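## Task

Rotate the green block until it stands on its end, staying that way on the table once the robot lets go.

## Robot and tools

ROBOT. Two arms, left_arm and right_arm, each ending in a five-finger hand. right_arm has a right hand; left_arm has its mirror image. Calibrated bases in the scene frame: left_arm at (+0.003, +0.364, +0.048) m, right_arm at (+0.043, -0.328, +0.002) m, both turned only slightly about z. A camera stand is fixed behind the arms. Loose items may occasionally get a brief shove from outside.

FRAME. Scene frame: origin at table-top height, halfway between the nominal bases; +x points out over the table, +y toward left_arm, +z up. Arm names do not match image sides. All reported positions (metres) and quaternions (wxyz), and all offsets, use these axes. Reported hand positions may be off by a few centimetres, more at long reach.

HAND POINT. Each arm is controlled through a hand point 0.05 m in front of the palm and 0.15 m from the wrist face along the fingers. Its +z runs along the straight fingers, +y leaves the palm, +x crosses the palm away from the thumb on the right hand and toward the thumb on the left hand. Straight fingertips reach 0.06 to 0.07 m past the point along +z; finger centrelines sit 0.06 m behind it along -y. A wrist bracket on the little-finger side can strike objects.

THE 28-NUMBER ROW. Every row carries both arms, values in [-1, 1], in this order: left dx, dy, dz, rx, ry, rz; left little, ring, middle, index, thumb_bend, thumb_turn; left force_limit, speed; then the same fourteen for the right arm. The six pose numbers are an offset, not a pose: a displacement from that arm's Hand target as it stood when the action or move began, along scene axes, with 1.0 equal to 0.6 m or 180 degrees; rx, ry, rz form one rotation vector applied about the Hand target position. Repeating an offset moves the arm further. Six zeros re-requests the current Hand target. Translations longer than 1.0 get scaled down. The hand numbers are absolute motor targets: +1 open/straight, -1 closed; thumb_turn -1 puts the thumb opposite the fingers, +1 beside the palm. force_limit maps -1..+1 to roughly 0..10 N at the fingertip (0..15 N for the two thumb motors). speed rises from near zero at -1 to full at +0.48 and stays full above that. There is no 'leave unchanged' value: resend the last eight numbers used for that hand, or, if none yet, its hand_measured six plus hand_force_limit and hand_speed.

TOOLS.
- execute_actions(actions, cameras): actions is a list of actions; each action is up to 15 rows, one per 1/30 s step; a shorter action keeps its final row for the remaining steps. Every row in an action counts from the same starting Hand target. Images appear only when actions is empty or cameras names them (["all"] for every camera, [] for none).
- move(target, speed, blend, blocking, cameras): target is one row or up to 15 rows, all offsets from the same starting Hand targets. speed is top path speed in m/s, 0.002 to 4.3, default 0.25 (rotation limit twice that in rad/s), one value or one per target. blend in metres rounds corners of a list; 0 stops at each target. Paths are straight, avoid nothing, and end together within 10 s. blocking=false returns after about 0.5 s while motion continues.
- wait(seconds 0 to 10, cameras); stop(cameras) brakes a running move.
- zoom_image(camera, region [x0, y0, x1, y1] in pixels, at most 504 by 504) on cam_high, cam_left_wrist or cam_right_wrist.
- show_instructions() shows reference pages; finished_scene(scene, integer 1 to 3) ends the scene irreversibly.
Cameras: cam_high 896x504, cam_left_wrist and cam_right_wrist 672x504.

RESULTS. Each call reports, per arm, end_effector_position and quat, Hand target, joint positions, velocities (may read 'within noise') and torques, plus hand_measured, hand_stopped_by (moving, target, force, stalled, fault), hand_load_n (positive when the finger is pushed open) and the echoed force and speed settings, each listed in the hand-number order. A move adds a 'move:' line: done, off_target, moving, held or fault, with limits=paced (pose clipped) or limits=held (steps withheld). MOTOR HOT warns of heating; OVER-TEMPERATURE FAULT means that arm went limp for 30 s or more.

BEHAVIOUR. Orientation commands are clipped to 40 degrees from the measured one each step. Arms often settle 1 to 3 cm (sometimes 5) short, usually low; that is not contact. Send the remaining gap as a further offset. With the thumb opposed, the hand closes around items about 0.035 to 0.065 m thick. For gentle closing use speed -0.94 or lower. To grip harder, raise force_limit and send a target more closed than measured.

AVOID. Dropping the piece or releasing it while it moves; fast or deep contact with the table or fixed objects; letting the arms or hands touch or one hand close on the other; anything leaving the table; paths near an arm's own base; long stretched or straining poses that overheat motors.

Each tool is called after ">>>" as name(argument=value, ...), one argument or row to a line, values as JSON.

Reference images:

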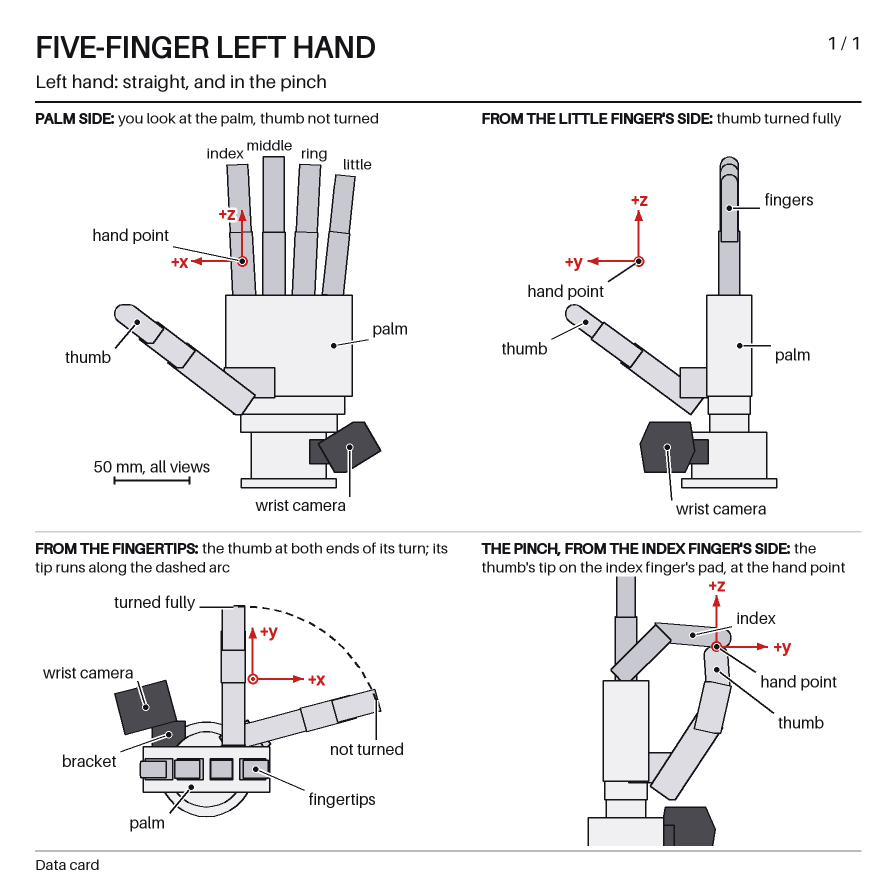

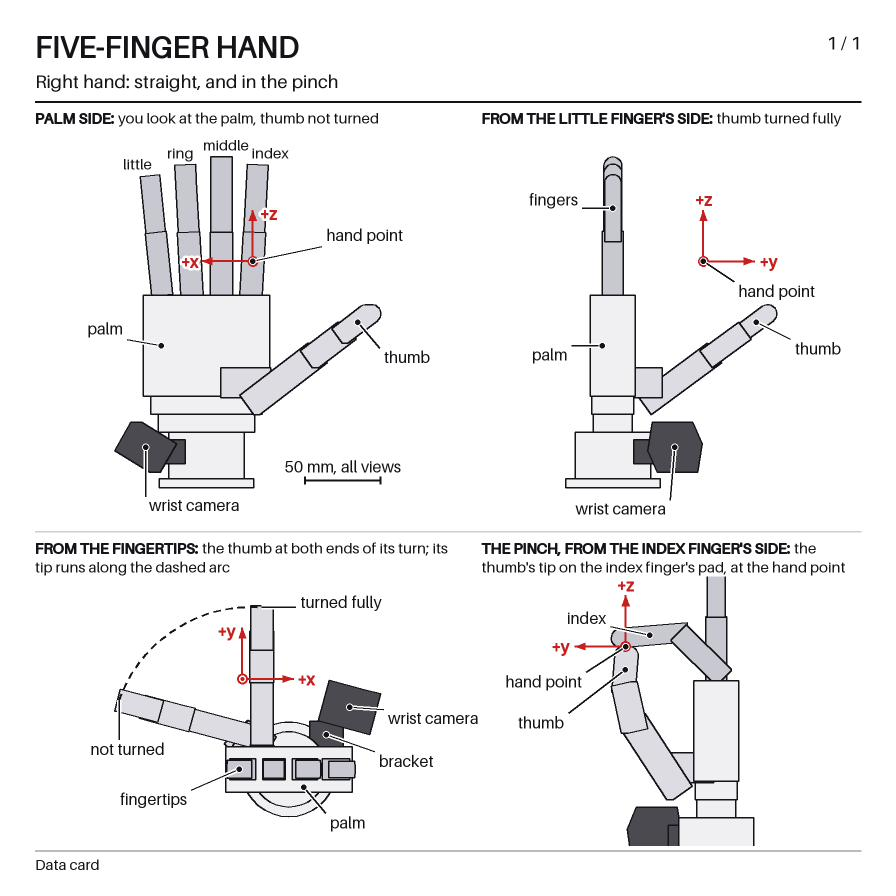

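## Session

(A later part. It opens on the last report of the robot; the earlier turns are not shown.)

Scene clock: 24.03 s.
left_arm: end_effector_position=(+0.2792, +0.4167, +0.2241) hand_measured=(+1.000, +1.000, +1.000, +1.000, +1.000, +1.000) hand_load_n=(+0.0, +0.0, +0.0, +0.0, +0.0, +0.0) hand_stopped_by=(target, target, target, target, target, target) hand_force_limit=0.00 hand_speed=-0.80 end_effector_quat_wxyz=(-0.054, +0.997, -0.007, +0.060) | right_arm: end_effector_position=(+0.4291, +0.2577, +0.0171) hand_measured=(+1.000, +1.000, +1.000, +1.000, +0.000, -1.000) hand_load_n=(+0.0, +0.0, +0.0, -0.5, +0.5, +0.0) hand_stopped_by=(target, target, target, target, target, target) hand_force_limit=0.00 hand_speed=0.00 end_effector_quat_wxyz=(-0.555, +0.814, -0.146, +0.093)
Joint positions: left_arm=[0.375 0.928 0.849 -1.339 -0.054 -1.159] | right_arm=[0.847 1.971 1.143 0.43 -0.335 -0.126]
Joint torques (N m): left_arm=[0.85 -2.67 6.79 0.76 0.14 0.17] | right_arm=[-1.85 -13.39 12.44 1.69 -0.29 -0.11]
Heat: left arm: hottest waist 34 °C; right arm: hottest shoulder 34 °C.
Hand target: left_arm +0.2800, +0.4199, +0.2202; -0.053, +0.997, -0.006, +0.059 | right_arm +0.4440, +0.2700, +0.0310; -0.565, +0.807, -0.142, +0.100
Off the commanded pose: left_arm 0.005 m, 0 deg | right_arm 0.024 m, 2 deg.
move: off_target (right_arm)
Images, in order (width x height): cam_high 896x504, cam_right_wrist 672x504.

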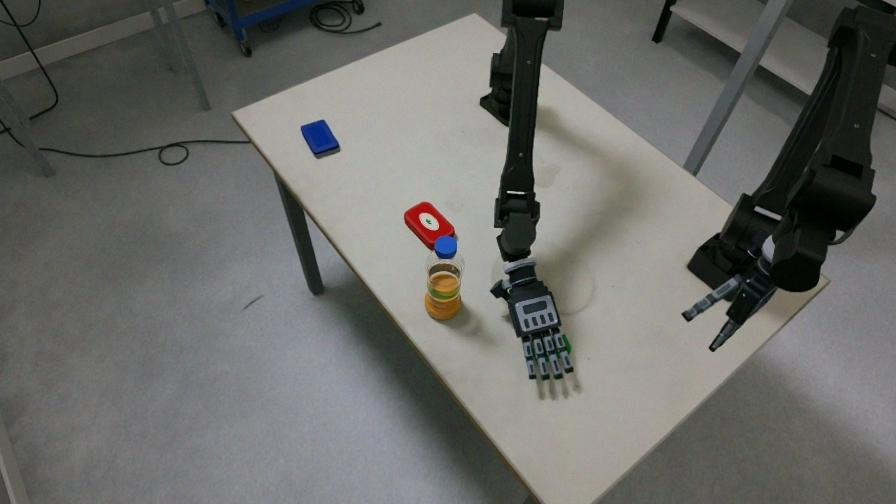

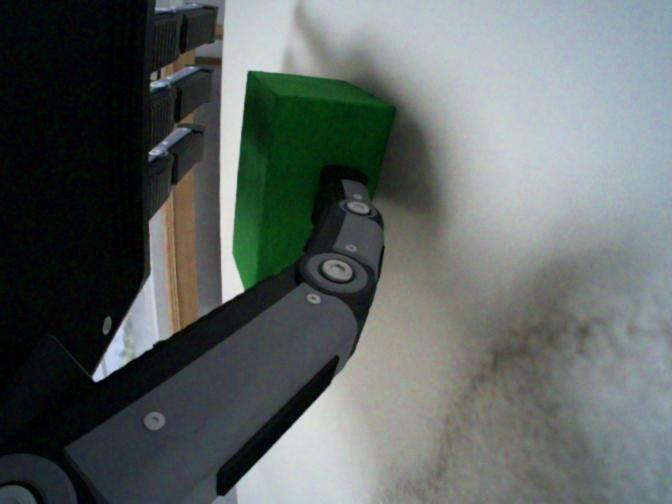

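>>> move(
  target=[
    [0,0,0,0,0,0,1,1,1,1,1,1,0,-0.8,0.012,-0.033,0.0,0,0,0,1,1,1,1,0,-1,0,0],
    [0,0,0,0,0,0,1,1,1,1,1,1,0,-0.8,0.02,-0.004,0.0,0,0,0,1,1,1,1,0,-1,0,0],
  ],
  cameras=["cam_high","cam_right_wrist"],
  speed=0.1,
)

>>> zoom_image(
  camera="cam_high",
  region=[470, 280, 600, 380],
)

Scene clock: 26.07 s.
left_arm: end_effector_position=(+0.2792, +0.4167, +0.2241) hand_measured=(+1.000, +1.000, +1.000, +1.000, +1.000, +1.000) hand_load_n=(+0.0, +0.0, +0.0, +0.0, +0.0, +0.0) hand_stopped_by=(target, target, target, target, target, target) hand_force_limit=0.00 hand_speed=-0.80 end_effector_quat_wxyz=(-0.054, +0.997, -0.007, +0.060) | right_arm: end_effector_position=(+0.4491, +0.2505, +0.0192) hand_measured=(+1.000, +1.000, +1.000, +1.000, +0.000, -1.000) hand_load_n=(+0.0, +0.0, +0.0, +0.0, +0.0, +0.0) hand_stopped_by=(target, target, target, target, target, target) hand_force_limit=0.00 hand_speed=0.00 end_effector_quat_wxyz=(-0.556, +0.811, -0.152, +0.095)
Joint positions: left_arm=[0.375 0.928 0.849 -1.339 -0.054 -1.159] | right_arm=[0.814 1.98 1.164 0.419 -0.356 -0.13]
Joint torques (N m): left_arm=[0.97 -2.55 6.78 0.79 0.13 0.17] | right_arm=[-0.91 -13.86 12.4 1.77 -0.14 -0.13]
Heat: left arm: hottest waist 34 °C; right arm: hottest shoulder 34 °C.
Hand target: left_arm +0.2800, +0.4199, +0.2202; -0.053, +0.997, -0.006, +0.059 | right_arm +0.4562, +0.2675, +0.0310; -0.565, +0.807, -0.142, +0.100
Off the commanded pose: left_arm 0.005 m, 0 deg | right_arm 0.022 m, 2 deg.
move: off_target (right_arm)
Images, in order (width x height): cam_high 896x504, cam_right_wrist 672x504.

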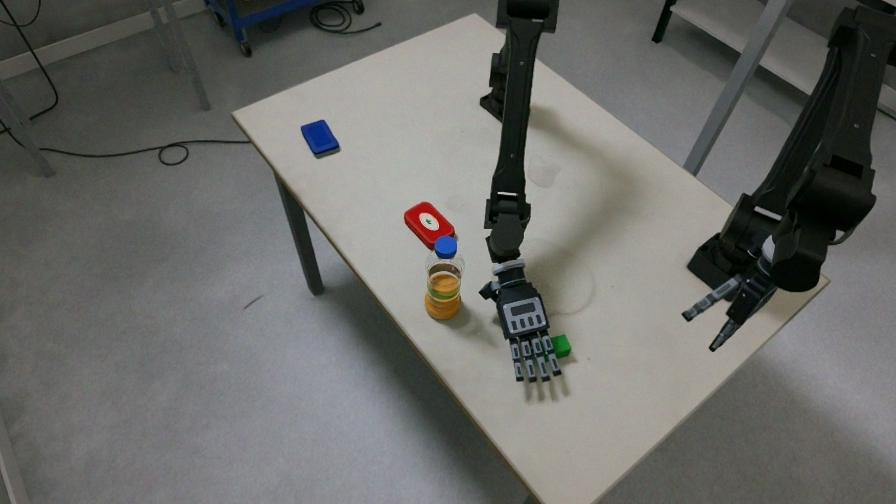

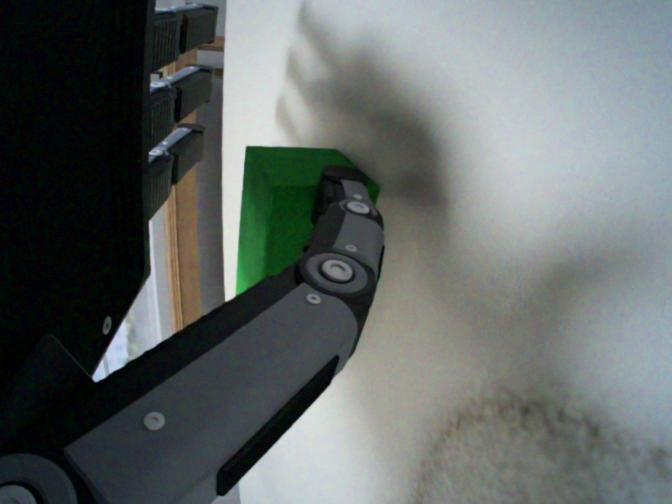

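Scaled by 3.877 from the camera's 896x504 image, which has a finer 1280x720 frame.

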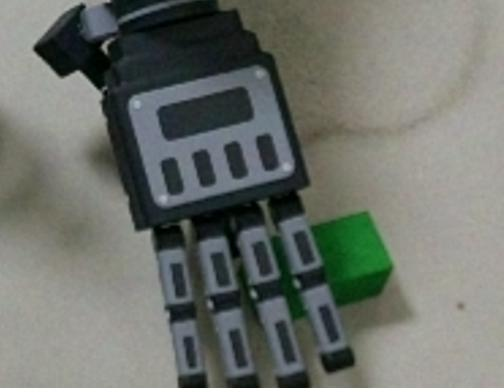

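>>> move(
  target=[0,0,0,0,0,0,1,1,1,1,1,1,0,-0.8,-0.0188,0.0068,0.0,0,0,0,1,1,1,1,0,-1,0,0],
  cameras=["cam_high","cam_right_wrist"],
  speed=0.1,
)

>>> zoom_image(
  camera="cam_high",
  region=[470, 280, 600, 380],
)

Scene clock: 27.27 s.
left_arm: end_effector_position=(+0.2792, +0.4167, +0.2241) hand_measured=(+1.000, +1.000, +1.000, +1.000, +1.000, +1.000) hand_load_n=(+0.0, +0.0, +0.0, +0.0, +0.0, +0.0) hand_stopped_by=(target, target, target, target, target, target) hand_force_limit=0.00 hand_speed=-0.80 end_effector_quat_wxyz=(-0.054, +0.997, -0.007, +0.060) | right_arm: end_effector_position=(+0.4405, +0.2575, +0.0180) hand_measured=(+1.000, +1.000, +1.000, +1.000, +0.000, -1.000) hand_load_n=(+0.0, +0.0, +0.0, +0.0, +0.0, +0.0) hand_stopped_by=(target, target, target, target, target, target) hand_force_limit=0.00 hand_speed=0.00 end_effector_quat_wxyz=(-0.555, +0.813, -0.149, +0.097)
Joint positions: left_arm=[0.375 0.928 0.849 -1.339 -0.054 -1.159] | right_arm=[0.834 1.981 1.164 0.419 -0.338 -0.13]
Joint torques (N m): left_arm=[0.85 -2.55 6.82 0.73 0.13 0.16] | right_arm=[-0.79 -14.15 11.03 2.03 -0.17 -0.02]
Heat: left arm: hottest waist 34 °C; right arm: hottest shoulder 34 °C.
Hand target: left_arm +0.2800, +0.4199, +0.2202; -0.053, +0.997, -0.006, +0.059 | right_arm +0.4449, +0.2717, +0.0312; -0.565, +0.806, -0.142, +0.101
Off the commanded pose: left_arm 0.005 m, 0 deg | right_arm 0.020 m, 2 deg.
move: off_target (right_arm)
Images, in order (width x height): cam_high 896x504, cam_right_wrist 672x504.

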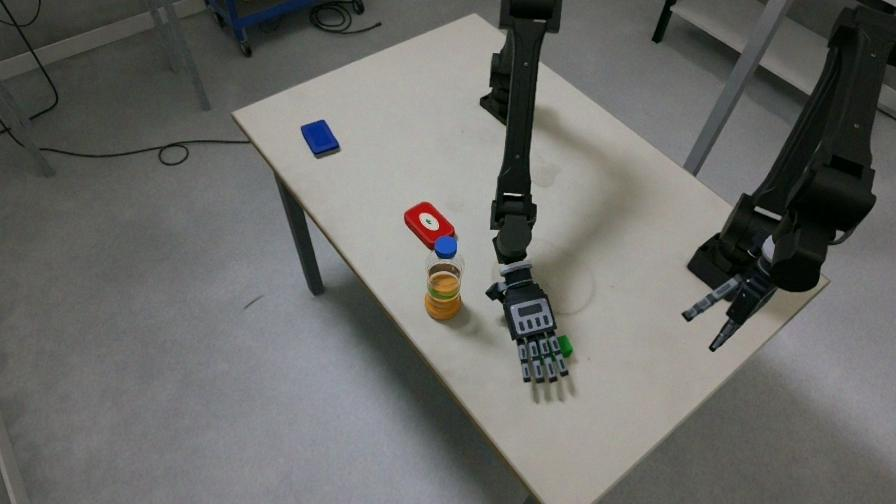

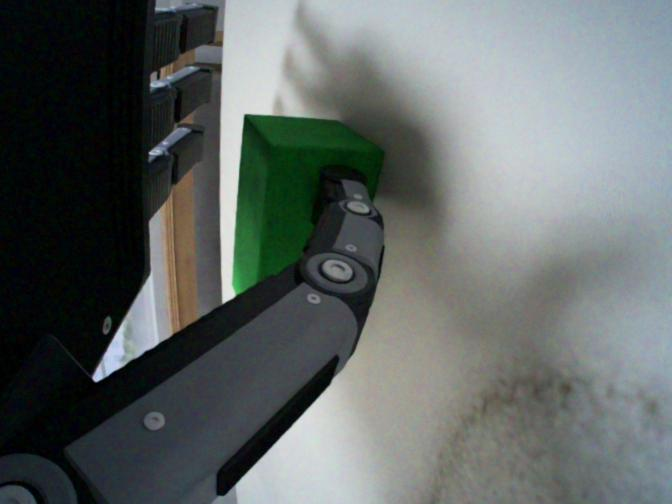

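Scaled by 3.877 from the camera's 896x504 image, which has a finer 1280x720 frame.

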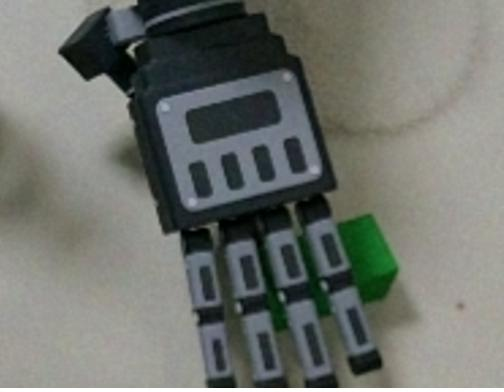

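>>> execute_actions(
  actions=[
    [[0,0,0,0,0,0,1,1,1,1,1,1,0,-0.8,0,0,0,0,0,0,1,1,-0.4,-0.4,0,-1,-0.5,-0.85]],
  ],
  cameras=[],
)

>>> wait(
  seconds=2.5,
  cameras=["all"],
)

Scene clock: 29.93 s.
left_arm: end_effector_position=(+0.2792, +0.4167, +0.2241) hand_measured=(+1.000, +1.000, +1.000, +1.000, +1.000, +1.000) hand_load_n=(+0.0, +0.0, +0.0, +0.0, +0.0, +0.0) hand_stopped_by=(target, target, target, target, target, target) hand_force_limit=0.00 hand_speed=-0.80 end_effector_quat_wxyz=(-0.054, +0.997, -0.007, +0.060) | right_arm: end_effector_position=(+0.4403, +0.2577, +0.0180) hand_measured=(+1.000, +1.000, +0.418, +0.390, +0.002, -1.000) hand_load_n=(+0.0, +0.0, +1.5, +4.0, +6.5, +0.0) hand_stopped_by=(target, target, force, force, target, target) hand_force_limit=-0.50 hand_speed=-0.85 end_effector_quat_wxyz=(-0.555, +0.813, -0.148, +0.097)
Joint positions: left_arm=[0.375 0.928 0.849 -1.339 -0.054 -1.159] | right_arm=[0.834 1.981 1.164 0.419 -0.338 -0.13]
Joint torques (N m): left_arm=[0.85 -2.55 6.78 0.77 0.13 0.17] | right_arm=[-0.73 -13.92 11.12 1.98 -0.2 -0.01]
Heat: left arm: hottest waist 34 °C; right arm: hottest shoulder 35 °C.
Hand target: left_arm +0.2800, +0.4199, +0.2202; -0.053, +0.997, -0.006, +0.059 | right_arm +0.4447, +0.2718, +0.0312; -0.565, +0.806, -0.142, +0.100
Off the commanded pose: left_arm 0.005 m, 0 deg | right_arm 0.020 m, 2 deg.
Step readings (end_effector_position of left_arm | right_arm):
0: (+0.2792, +0.4167, +0.2241) | (+0.4403, +0.2577, +0.0180)
1: (+0.2792, +0.4167, +0.2241) | (+0.4403, +0.2577, +0.0180)
2: (+0.2792, +0.4167, +0.2241) | (+0.4403, +0.2577, +0.0180)
4: (+0.2792, +0.4167, +0.2241) | (+0.4403, +0.2577, +0.0180)
8: (+0.2792, +0.4167, +0.2241) | (+0.4403, +0.2577, +0.0180)
15: (+0.2792, +0.4167, +0.2241) | (+0.4403, +0.2577, +0.0180)
No camera images: "cameras" was empty.

Scene clock: 32.43 s.
left_arm: end_effector_position=(+0.2792, +0.4167, +0.2241) hand_measured=(+1.000, +1.000, +1.000, +1.000, +1.000, +1.000) hand_load_n=(+0.0, +0.0, +0.0, +0.0, +0.0, +0.0) hand_stopped_by=(target, target, target, target, target, target) hand_force_limit=0.00 hand_speed=-0.80 end_effector_quat_wxyz=(-0.054, +0.997, -0.007, +0.060) | right_arm: end_effector_position=(+0.4403, +0.2577, +0.0180) hand_measured=(+1.000, +1.000, +0.418, +0.390, +0.002, -1.000) hand_load_n=(+0.0, +0.0, +1.0, +3.5, +6.0, +0.0) hand_stopped_by=(target, target, force, force, target, target) hand_force_limit=-0.50 hand_speed=-0.85 end_effector_quat_wxyz=(-0.555, +0.813, -0.148, +0.097)
Joint positions: left_arm=[0.375 0.928 0.849 -1.339 -0.054 -1.159] | right_arm=[0.834 1.981 1.164 0.419 -0.338 -0.13]
Joint torques (N m): left_arm=[0.73 -2.61 6.8 0.77 0.14 0.17] | right_arm=[-0.79 -14.27 11.17 2.03 -0.18 0.01]
Heat: left arm: hottest waist 34 °C; right arm: hottest shoulder 35 °C.
Hand target: left_arm +0.2800, +0.4199, +0.2202; -0.053, +0.997, -0.006, +0.059 | right_arm +0.4447, +0.2718, +0.0312; -0.565, +0.806, -0.142, +0.100
Off the commanded pose: left_arm 0.005 m, 0 deg | right_arm 0.020 m, 2 deg.
wait: 2.50 s; at rest by 0.17 s

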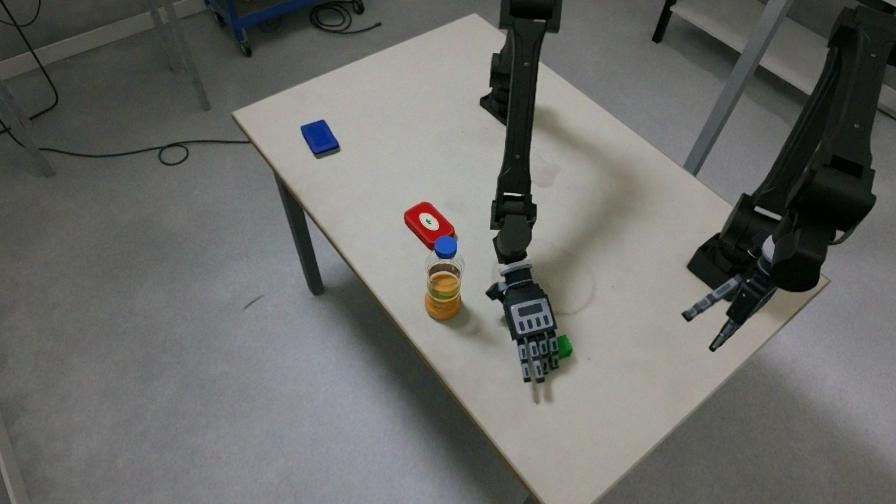

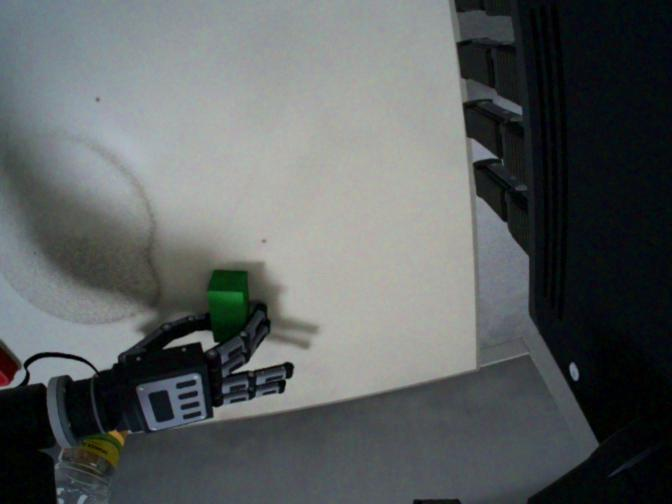

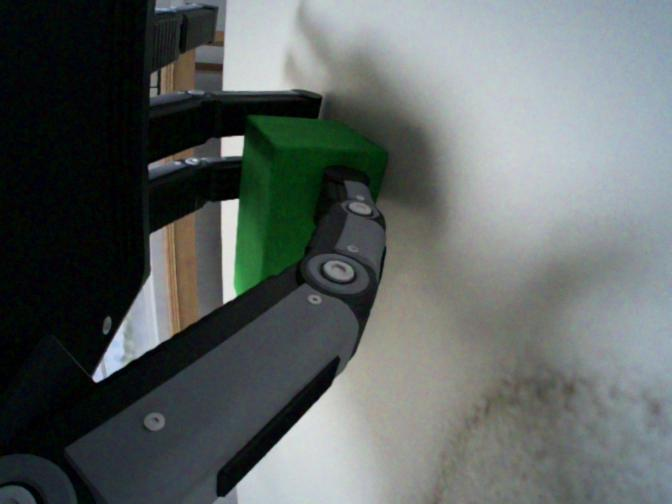

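>>> execute_actions(
  actions=[
    [[0,0,0,0,0,0,1,1,1,1,1,1,0,-0.8,0,0,0,0,0,0,1,1,-0.5,-0.5,0,-1,0.2,-0.85]],
  ],
  cameras=[],
)

>>> wait(
  seconds=1.5,
  cameras=[],
)

>>> move(
  target=[0,0,0,0,0,0,1,1,1,1,1,1,0,-0.8,0,0,0.11,0,0,0,1,1,-0.5,-0.5,0,-1,0.2,-0.85],
  speed=0.12,
  cameras=["all"],
)

Scene clock: 33.47 s.
left_arm: end_effector_position=(+0.2792, +0.4167, +0.2241) hand_measured=(+1.000, +1.000, +1.000, +1.000, +1.000, +1.000) hand_load_n=(+0.0, +0.0, +0.0, +0.0, +0.0, +0.0) hand_stopped_by=(target, target, target, target, target, target) hand_force_limit=0.00 hand_speed=-0.80 end_effector_quat_wxyz=(-0.054, +0.997, -0.007, +0.060) | right_arm: end_effector_position=(+0.4405, +0.2579, +0.0183) hand_measured=(+1.000, +1.000, +0.366, +0.366, +0.004, -1.000) hand_load_n=(-0.5, +0.0, +8.5, +2.5, +15.5, +3.0) hand_stopped_by=(target, target, force, force, target, target) hand_force_limit=0.20 hand_speed=-0.85 end_effector_quat_wxyz=(-0.555, +0.813, -0.148, +0.097)
Joint positions: left_arm=[0.375 0.928 0.849 -1.339 -0.054 -1.159] | right_arm=[0.834 1.981 1.165 0.419 -0.338 -0.13]
Joint torques (N m): left_arm=[0.79 -2.67 6.78 0.79 0.13 0.17] | right_arm=[-0.21 -14.68 11.18 1.96 -0.18 0.03]
Heat: left arm: hottest waist 34 °C; right arm: hottest shoulder 35 °C.
Hand target: left_arm +0.2800, +0.4199, +0.2202; -0.053, +0.997, -0.006, +0.059 | right_arm +0.4447, +0.2718, +0.0312; -0.565, +0.807, -0.142, +0.100
Off the commanded pose: left_arm 0.005 m, 0 deg | right_arm 0.019 m, 2 deg.
Step readings (end_effector_position of left_arm | right_arm):
0: (+0.2792, +0.4167, +0.2241) | (+0.4403, +0.2577, +0.0180)
1: (+0.2792, +0.4167, +0.2241) | (+0.4403, +0.2577, +0.0180)
2: (+0.2792, +0.4167, +0.2241) | (+0.4403, +0.2577, +0.0180)
4: (+0.2792, +0.4167, +0.2241) | (+0.4403, +0.2577, +0.0180)
8: (+0.2792, +0.4167, +0.2241) | (+0.4405, +0.2579, +0.0183)
15: (+0.2792, +0.4167, +0.2241) | (+0.4405, +0.2579, +0.0183)
No camera images: "cameras" was empty.

Scene clock: 34.97 s.
left_arm: end_effector_position=(+0.2792, +0.4167, +0.2241) hand_measured=(+1.000, +1.000, +1.000, +1.000, +1.000, +1.000) hand_load_n=(+0.0, +0.0, +0.0, +0.0, -0.5, +0.0) hand_stopped_by=(target, target, target, target, target, target) hand_force_limit=0.00 hand_speed=-0.80 end_effector_quat_wxyz=(-0.054, +0.997, -0.007, +0.060) | right_arm: end_effector_position=(+0.4405, +0.2579, +0.0183) hand_measured=(+1.000, +1.000, +0.366, +0.366, +0.004, -1.000) hand_load_n=(+0.0, +0.0, +8.5, +2.0, +15.5, +3.0) hand_stopped_by=(target, target, force, force, target, target) hand_force_limit=0.20 hand_speed=-0.85 end_effector_quat_wxyz=(-0.555, +0.813, -0.148, +0.097)
Joint positions: left_arm=[0.375 0.928 0.849 -1.339 -0.054 -1.159] | right_arm=[0.834 1.981 1.165 0.419 -0.338 -0.13]
Joint torques (N m): left_arm=[0.85 -2.67 6.83 0.72 0.14 0.17] | right_arm=[-1.38 -13.92 10.97 1.98 -0.14 -0.08]
Heat: left arm: hottest waist 34 °C; right arm: hottest shoulder 35 °C.
Hand target: left_arm +0.2800, +0.4199, +0.2202; -0.053, +0.997, -0.006, +0.059 | right_arm +0.4447, +0.2718, +0.0312; -0.565, +0.807, -0.142, +0.100
Off the commanded pose: left_arm 0.005 m, 0 deg | right_arm 0.019 m, 2 deg.
wait: 1.50 s; at rest by 0.17 s
No camera images: "cameras" was empty.

Scene clock: 36.20 s.
left_arm: end_effector_position=(+0.2792, +0.4167, +0.2241) hand_measured=(+1.000, +1.000, +1.000, +1.000, +1.000, +1.000) hand_load_n=(-0.5, +0.0, +0.0, +0.0, -0.5, +0.0) hand_stopped_by=(target, target, target, target, target, target) hand_force_limit=0.00 hand_speed=-0.80 end_effector_quat_wxyz=(-0.054, +0.997, -0.007, +0.060) | right_arm: end_effector_position=(+0.4364, +0.2532, +0.0667) hand_measured=(+1.000, +1.000, +0.366, +0.366, +0.004, -1.000) hand_load_n=(+0.0, +0.0, +8.0, +1.5, +16.5, +2.5) hand_stopped_by=(target, target, force, force, target, target) hand_force_limit=0.20 hand_speed=-0.85 end_effector_quat_wxyz=(-0.546, +0.819, -0.152, +0.092)
Joint positions: left_arm=[0.375 0.928 0.849 -1.339 -0.054 -1.159] | right_arm=[0.834 1.879 1.182 0.275 -0.337 -0.13]
Joint torques (N m): left_arm=[0.97 -2.55 6.78 0.79 0.14 0.16] | right_arm=[-0.85 -15.09 13.29 1.88 -0.2 0.01]
Heat: left arm: hottest waist 34 °C; right arm: hottest shoulder 35 °C.
Hand target: left_arm +0.2800, +0.4199, +0.2202; -0.053, +0.997, -0.006, +0.059 | right_arm +0.4447, +0.2718, +0.0972; -0.565, +0.806, -0.142, +0.100
Off the commanded pose: left_arm 0.005 m, 0 deg | right_arm 0.037 m, 3 deg.
move: off_target (right_arm)

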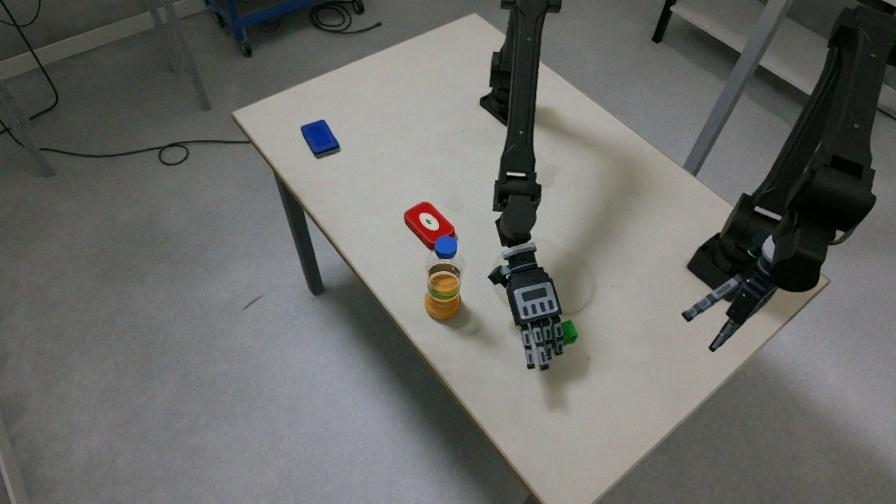

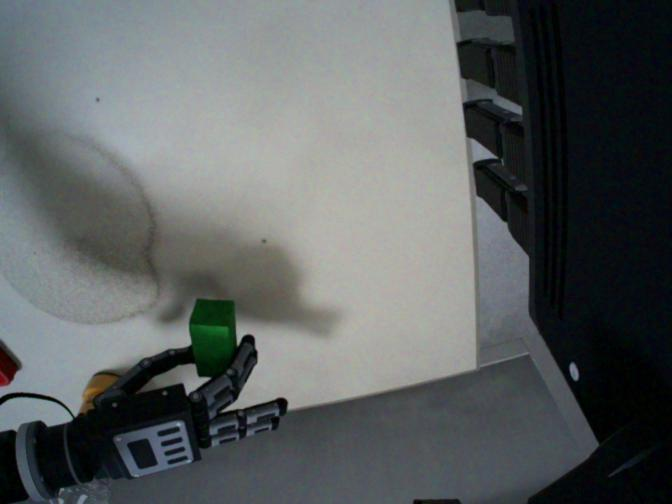

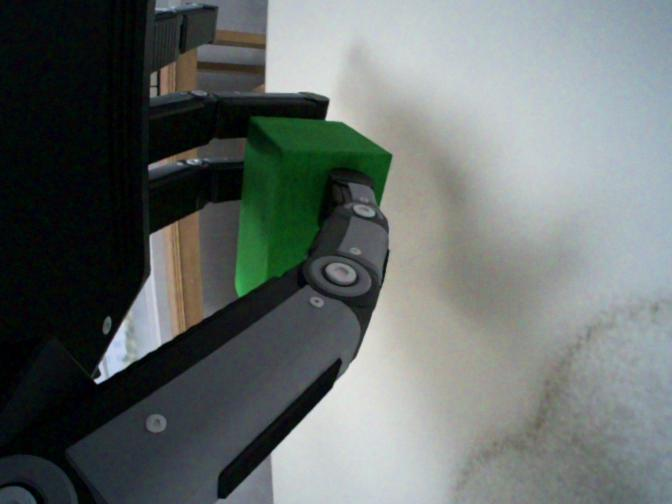

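>>> move(
  target=[
    [0,0,0,0,0,0,1,1,1,1,1,1,0,-0.8,0,0,0.04,0,0,0,1,1,-0.5,-0.5,0,-1,0.2,-0.85],
    [0,0,0,0,0,0,1,1,1,1,1,1,0,-0.8,0,0,0.05,-0.171,-0.470,0,1,1,-0.5,-0.5,0,-1,0.2,-0.85],
  ],
  speed=0.2,
  cameras=["all"],
)

Scene clock: 52.40 s.
left_arm: end_effector_position=(+0.2792, +0.4167, +0.2241) hand_measured=(+1.000, +1.000, +1.000, +1.000, +1.000, +1.000) hand_load_n=(+0.0, +0.0, +0.0, +0.0, +0.0, -0.5) hand_stopped_by=(target, target, target, target, target, target) hand_force_limit=0.00 hand_speed=-0.80 end_effector_quat_wxyz=(-0.054, +0.997, -0.007, +0.060) | right_arm: end_effector_position=(+0.4486, +0.2671, +0.1214) hand_measured=(+1.000, +1.000, +0.366, +0.366, +0.004, -1.000) hand_load_n=(+0.0, +0.0, +8.0, +2.0, +16.5, +3.0) hand_stopped_by=(target, target, force, force, target, target) hand_force_limit=0.20 hand_speed=-0.85 end_effector_quat_wxyz=(-0.295, +0.650, +0.297, +0.634)
Joint positions: left_arm=[0.375 0.928 0.849 -1.339 -0.054 -1.159] | right_arm=[1.103 1.957 1.06 0.873 0.259 -1.558]
Joint torques (N m): left_arm=[0.91 -2.49 6.78 0.77 0.14 0.16] | right_arm=[-0.79 -12.92 7.71 3.29 -0.12 -0.25]
Heat: left arm: hottest waist 34 °C; right arm: hottest shoulder 35 °C.
Hand target: left_arm +0.2800, +0.4199, +0.2202; -0.053, +0.997, -0.006, +0.059 | right_arm +0.4448, +0.2716, +0.1271; -0.299, +0.640, +0.299, +0.641
Off the commanded pose: left_arm 0.005 m, 0 deg | right_arm 0.008 m, 2 deg.
move: done

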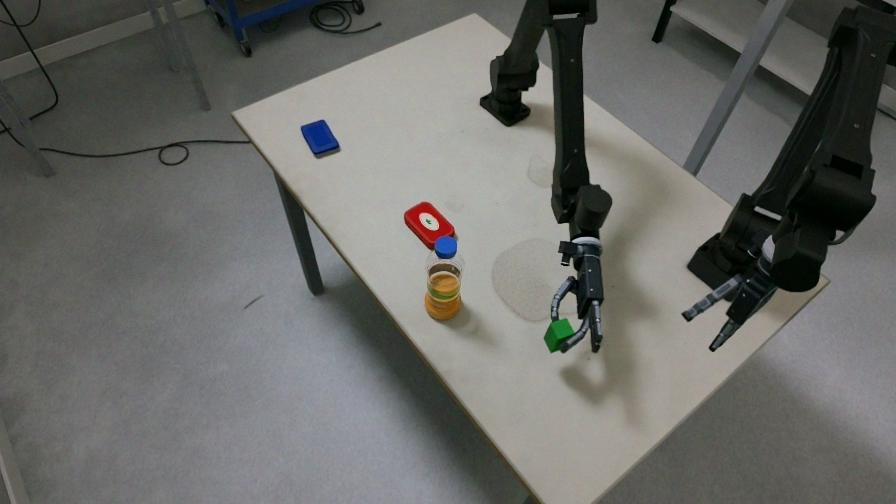

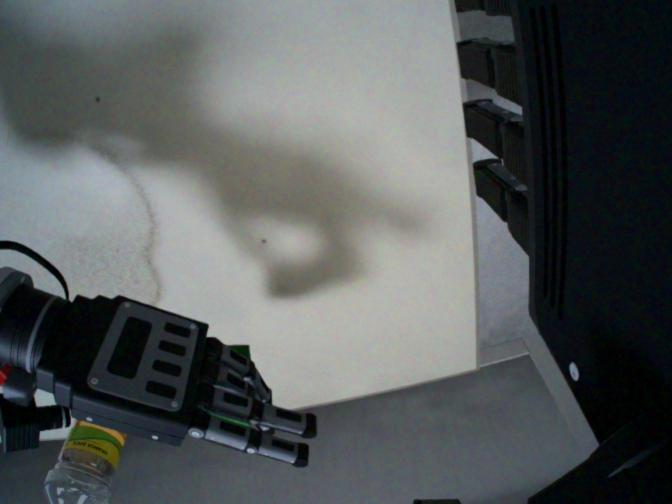

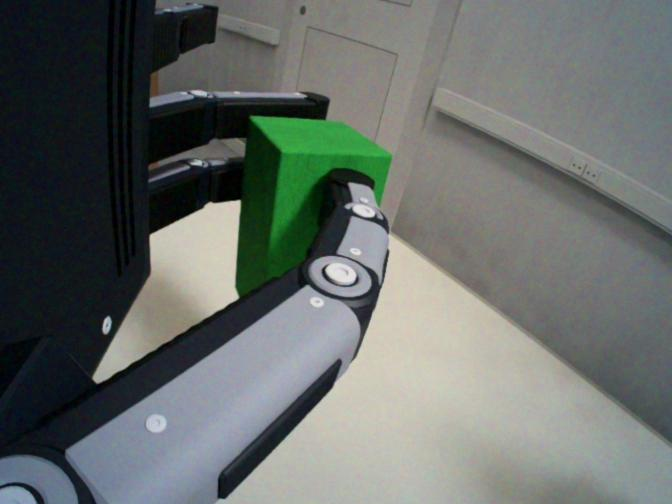

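>>> zoom_image(
  camera="cam_high",
  region=[500, 220, 660, 420],
)

Scaled by 2.520 from the camera's 896x504 image, which has a finer 1280x720 frame.

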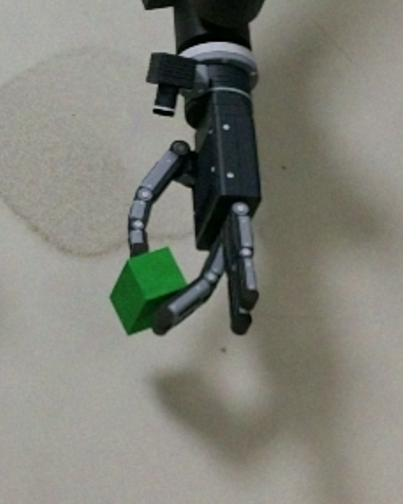

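>>> move(
  target=[0,0,0,0,0,0,1,1,1,1,1,1,0,-0.8,0,0,-0.1,0,0,0,1,1,-0.5,-0.5,0,-1,0.2,-0.85],
  speed=0.1,
  cameras=["cam_high","cam_right_wrist"],
)

>>> zoom_image(
  camera="cam_high",
  region=[500, 220, 660, 420],
)

Scene clock: 54.10 s.
left_arm: end_effector_position=(+0.2792, +0.4167, +0.2241) hand_measured=(+1.000, +1.000, +1.000, +1.000, +1.000, +1.000) hand_load_n=(+0.0, +0.0, +0.0, +0.0, -0.5, +0.0) hand_stopped_by=(target, target, target, target, target, target) hand_force_limit=0.00 hand_speed=-0.80 end_effector_quat_wxyz=(-0.054, +0.997, -0.007, +0.060) | right_arm: end_effector_position=(+0.4482, +0.2663, +0.0574) hand_measured=(+1.000, +1.000, +0.366, +0.366, +0.004, -1.000) hand_load_n=(+0.0, -0.5, +7.5, +1.5, +16.5, +3.5) hand_stopped_by=(target, target, force, force, target, target) hand_force_limit=0.20 hand_speed=-0.85 end_effector_quat_wxyz=(-0.293, +0.652, +0.299, +0.632)
Joint positions: left_arm=[0.375 0.928 0.849 -1.339 -0.054 -1.159] | right_arm=[1.103 2.097 1.06 1.007 0.259 -1.559]
Joint torques (N m): left_arm=[0.73 -2.61 6.82 0.76 0.14 0.16] | right_arm=[-0.03 -14.33 7.02 3.18 -0.14 -0.25]
Heat: left arm: hottest waist 34 °C; right arm: hottest shoulder 35 °C.
Hand target: left_arm +0.2800, +0.4199, +0.2202; -0.053, +0.997, -0.006, +0.059 | right_arm +0.4448, +0.2716, +0.0671; -0.299, +0.640, +0.299, +0.641
Off the commanded pose: left_arm 0.005 m, 0 deg | right_arm 0.012 m, 2 deg.
move: off_target (right_arm)
Images, in order (width x height): cam_high 896x504, cam_right_wrist 672x504.

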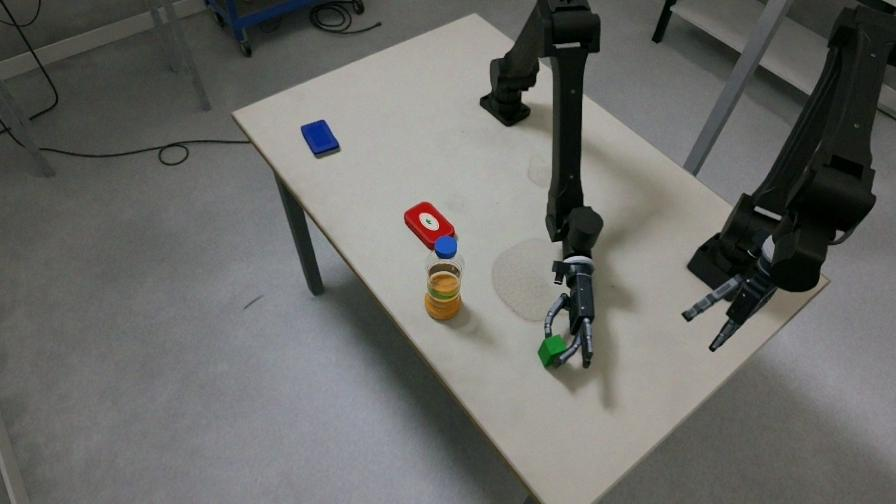

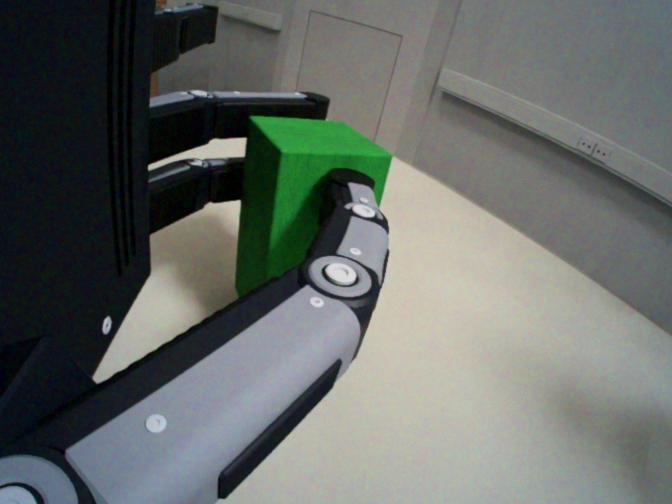

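Scaled by 2.520 from the camera's 896x504 image, which has a finer 1280x720 frame.

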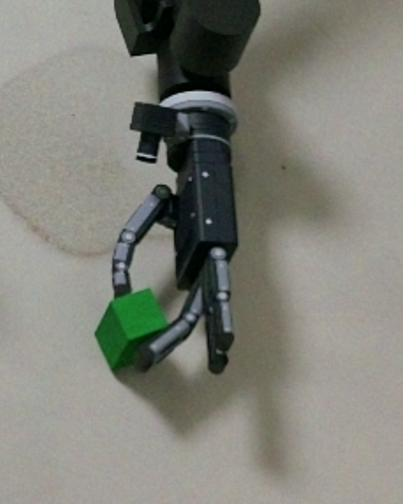

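>>> move(
  target=[0,0,0,0,0,0,1,1,1,1,1,1,0,-0.8,0,0,-0.03,0,0,0,1,1,-0.5,-0.5,0,-1,0.2,-0.85],
  speed=0.05,
  cameras=["cam_high","cam_right_wrist"],
)

>>> zoom_image(
  camera="cam_high",
  region=[500, 220, 660, 420],
)

Scene clock: 55.37 s.
left_arm: end_effector_position=(+0.2792, +0.4167, +0.2241) hand_measured=(+1.000, +1.000, +1.000, +1.000, +1.000, +1.000) hand_load_n=(+0.0, +0.0, +0.0, +0.0, +0.0, +0.0) hand_stopped_by=(target, target, target, target, target, target) hand_force_limit=0.00 hand_speed=-0.80 end_effector_quat_wxyz=(-0.054, +0.997, -0.007, +0.060) | right_arm: end_effector_position=(+0.4481, +0.2659, +0.0504) hand_measured=(+1.000, +1.000, +0.366, +0.366, +0.004, -1.000) hand_load_n=(+0.0, +0.0, +8.0, +2.0, +16.0, +2.5) hand_stopped_by=(target, target, force, force, target, target) hand_force_limit=0.20 hand_speed=-0.85 end_effector_quat_wxyz=(-0.296, +0.646, +0.297, +0.638)
Joint positions: left_arm=[0.375 0.928 0.849 -1.339 -0.054 -1.159] | right_arm=[1.103 2.124 1.06 1.053 0.258 -1.563]
Joint torques (N m): left_arm=[0.73 -2.55 6.8 0.76 0.14 0.17] | right_arm=[-0.85 -13.39 7.36 3 -0.14 -0.18]
Heat: left arm: hottest waist 34 °C; right arm: hottest shoulder 36 °C.
Hand target: left_arm +0.2800, +0.4199, +0.2202; -0.053, +0.997, -0.006, +0.059 | right_arm +0.4448, +0.2717, +0.0491; -0.299, +0.640, +0.300, +0.641
Off the commanded pose: left_arm 0.005 m, 0 deg | right_arm 0.007 m, 1 deg.
move: done
Images, in order (width x height): cam_high 896x504, cam_right_wrist 672x504.

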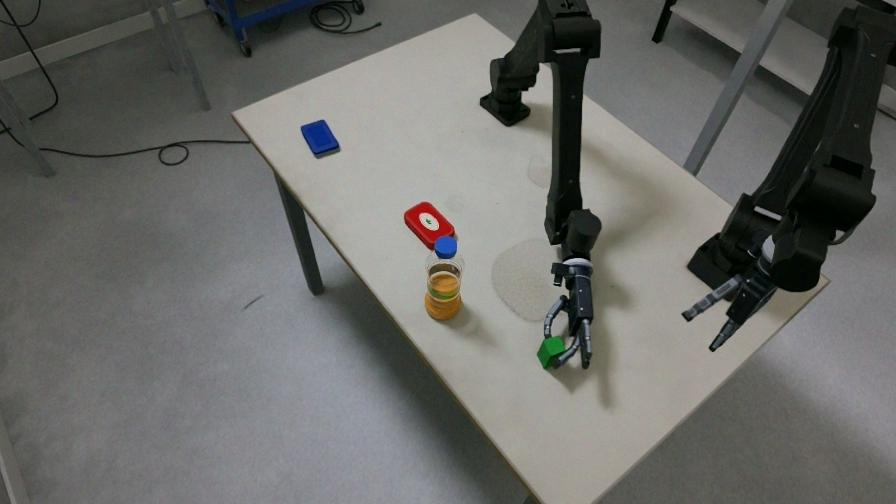

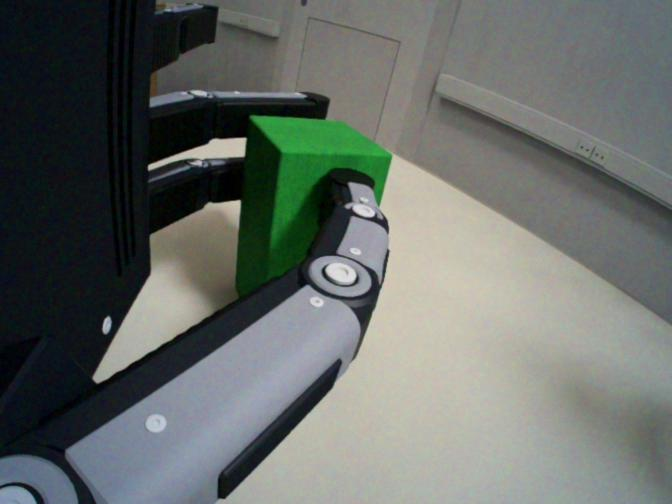

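Scaled by 2.520 from the camera's 896x504 image, which has a finer 1280x720 frame.

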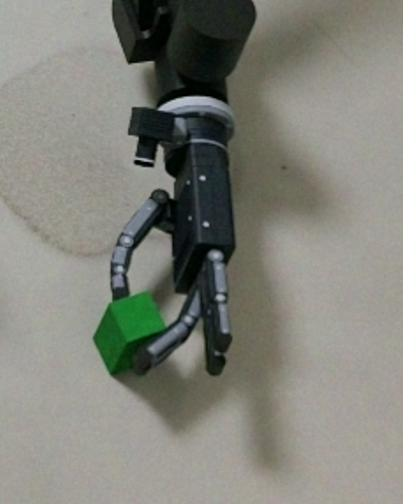

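>>> move(
  target=[0,0,0,0,0,0,1,1,1,1,1,1,0,-0.8,0,0,-0.025,0,0,0,1,1,-0.5,-0.5,0,-1,0.2,-0.85],
  speed=0.05,
  cameras=["cam_high","cam_right_wrist"],
)

>>> zoom_image(
  camera="cam_high",
  region=[500, 220, 660, 420],
)

Scene clock: 56.73 s.
left_arm: end_effector_position=(+0.2792, +0.4167, +0.2241) hand_measured=(+1.000, +1.000, +1.000, +1.000, +1.000, +1.000) hand_load_n=(+0.0, +0.0, +0.0, +0.0, +0.0, +0.0) hand_stopped_by=(target, target, target, target, target, target) hand_force_limit=0.00 hand_speed=-0.80 end_effector_quat_wxyz=(-0.054, +0.997, -0.007, +0.060) | right_arm: end_effector_position=(+0.4482, +0.2656, +0.0484) hand_measured=(+1.000, +1.000, +0.366, +0.366, +0.004, -1.000) hand_load_n=(-0.5, +0.0, +7.5, +1.5, +16.5, +2.0) hand_stopped_by=(target, target, force, force, target, target) hand_force_limit=0.20 hand_speed=-0.85 end_effector_quat_wxyz=(-0.300, +0.638, +0.293, +0.646)
Joint positions: left_arm=[0.375 0.928 0.849 -1.339 -0.054 -1.159] | right_arm=[1.103 2.144 1.06 1.099 0.258 -1.571]
Joint torques (N m): left_arm=[0.85 -2.67 6.78 0.72 0.13 0.17] | right_arm=[-0.62 -12.04 7.6 2.37 -0.15 -0.06]
Heat: left arm: hottest waist 34 °C; right arm: hottest shoulder 36 °C.
Hand target: left_arm +0.2800, +0.4199, +0.2202; -0.053, +0.997, -0.006, +0.059 | right_arm +0.4448, +0.2717, +0.0341; -0.299, +0.640, +0.300, +0.641
Off the commanded pose: left_arm 0.005 m, 0 deg | right_arm 0.016 m, 1 deg.
move: off_target (right_arm)
Images, in order (width x height): cam_high 896x504, cam_right_wrist 672x504.

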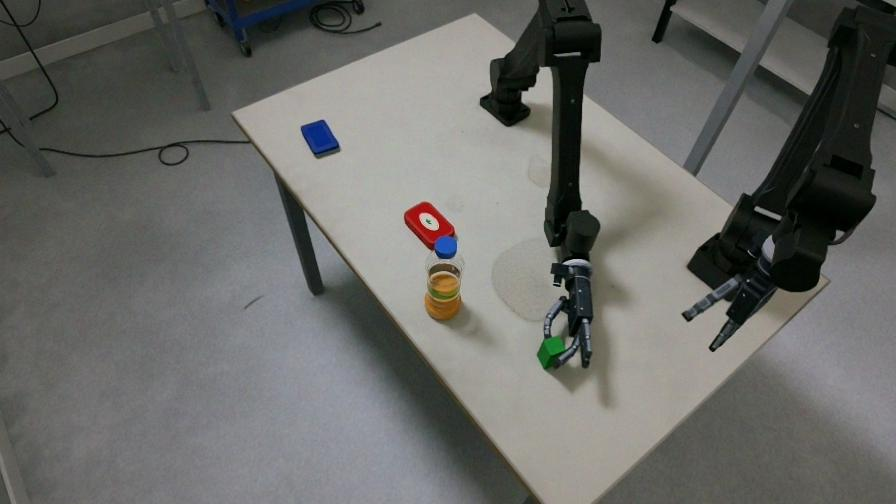

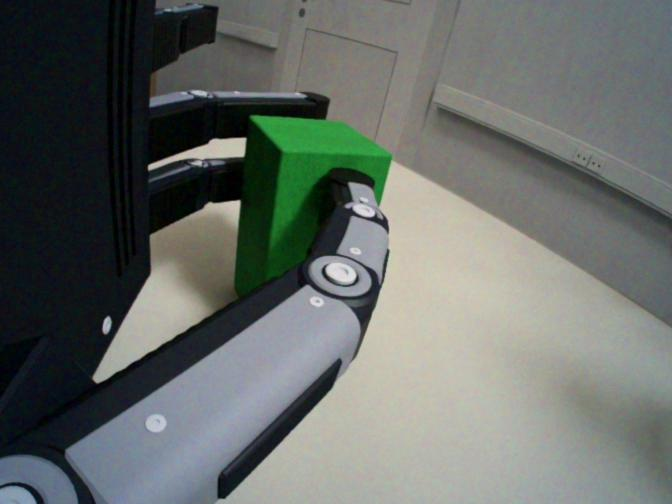

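Scaled by 2.520 from the camera's 896x504 image, which has a finer 1280x720 frame.

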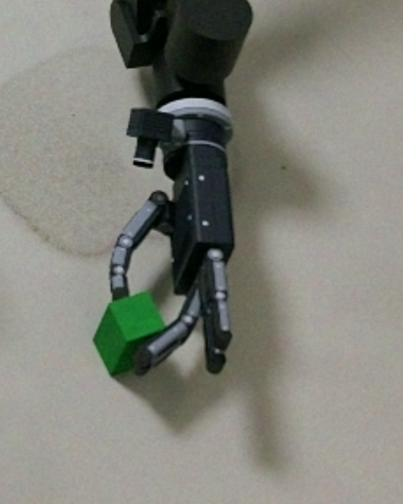

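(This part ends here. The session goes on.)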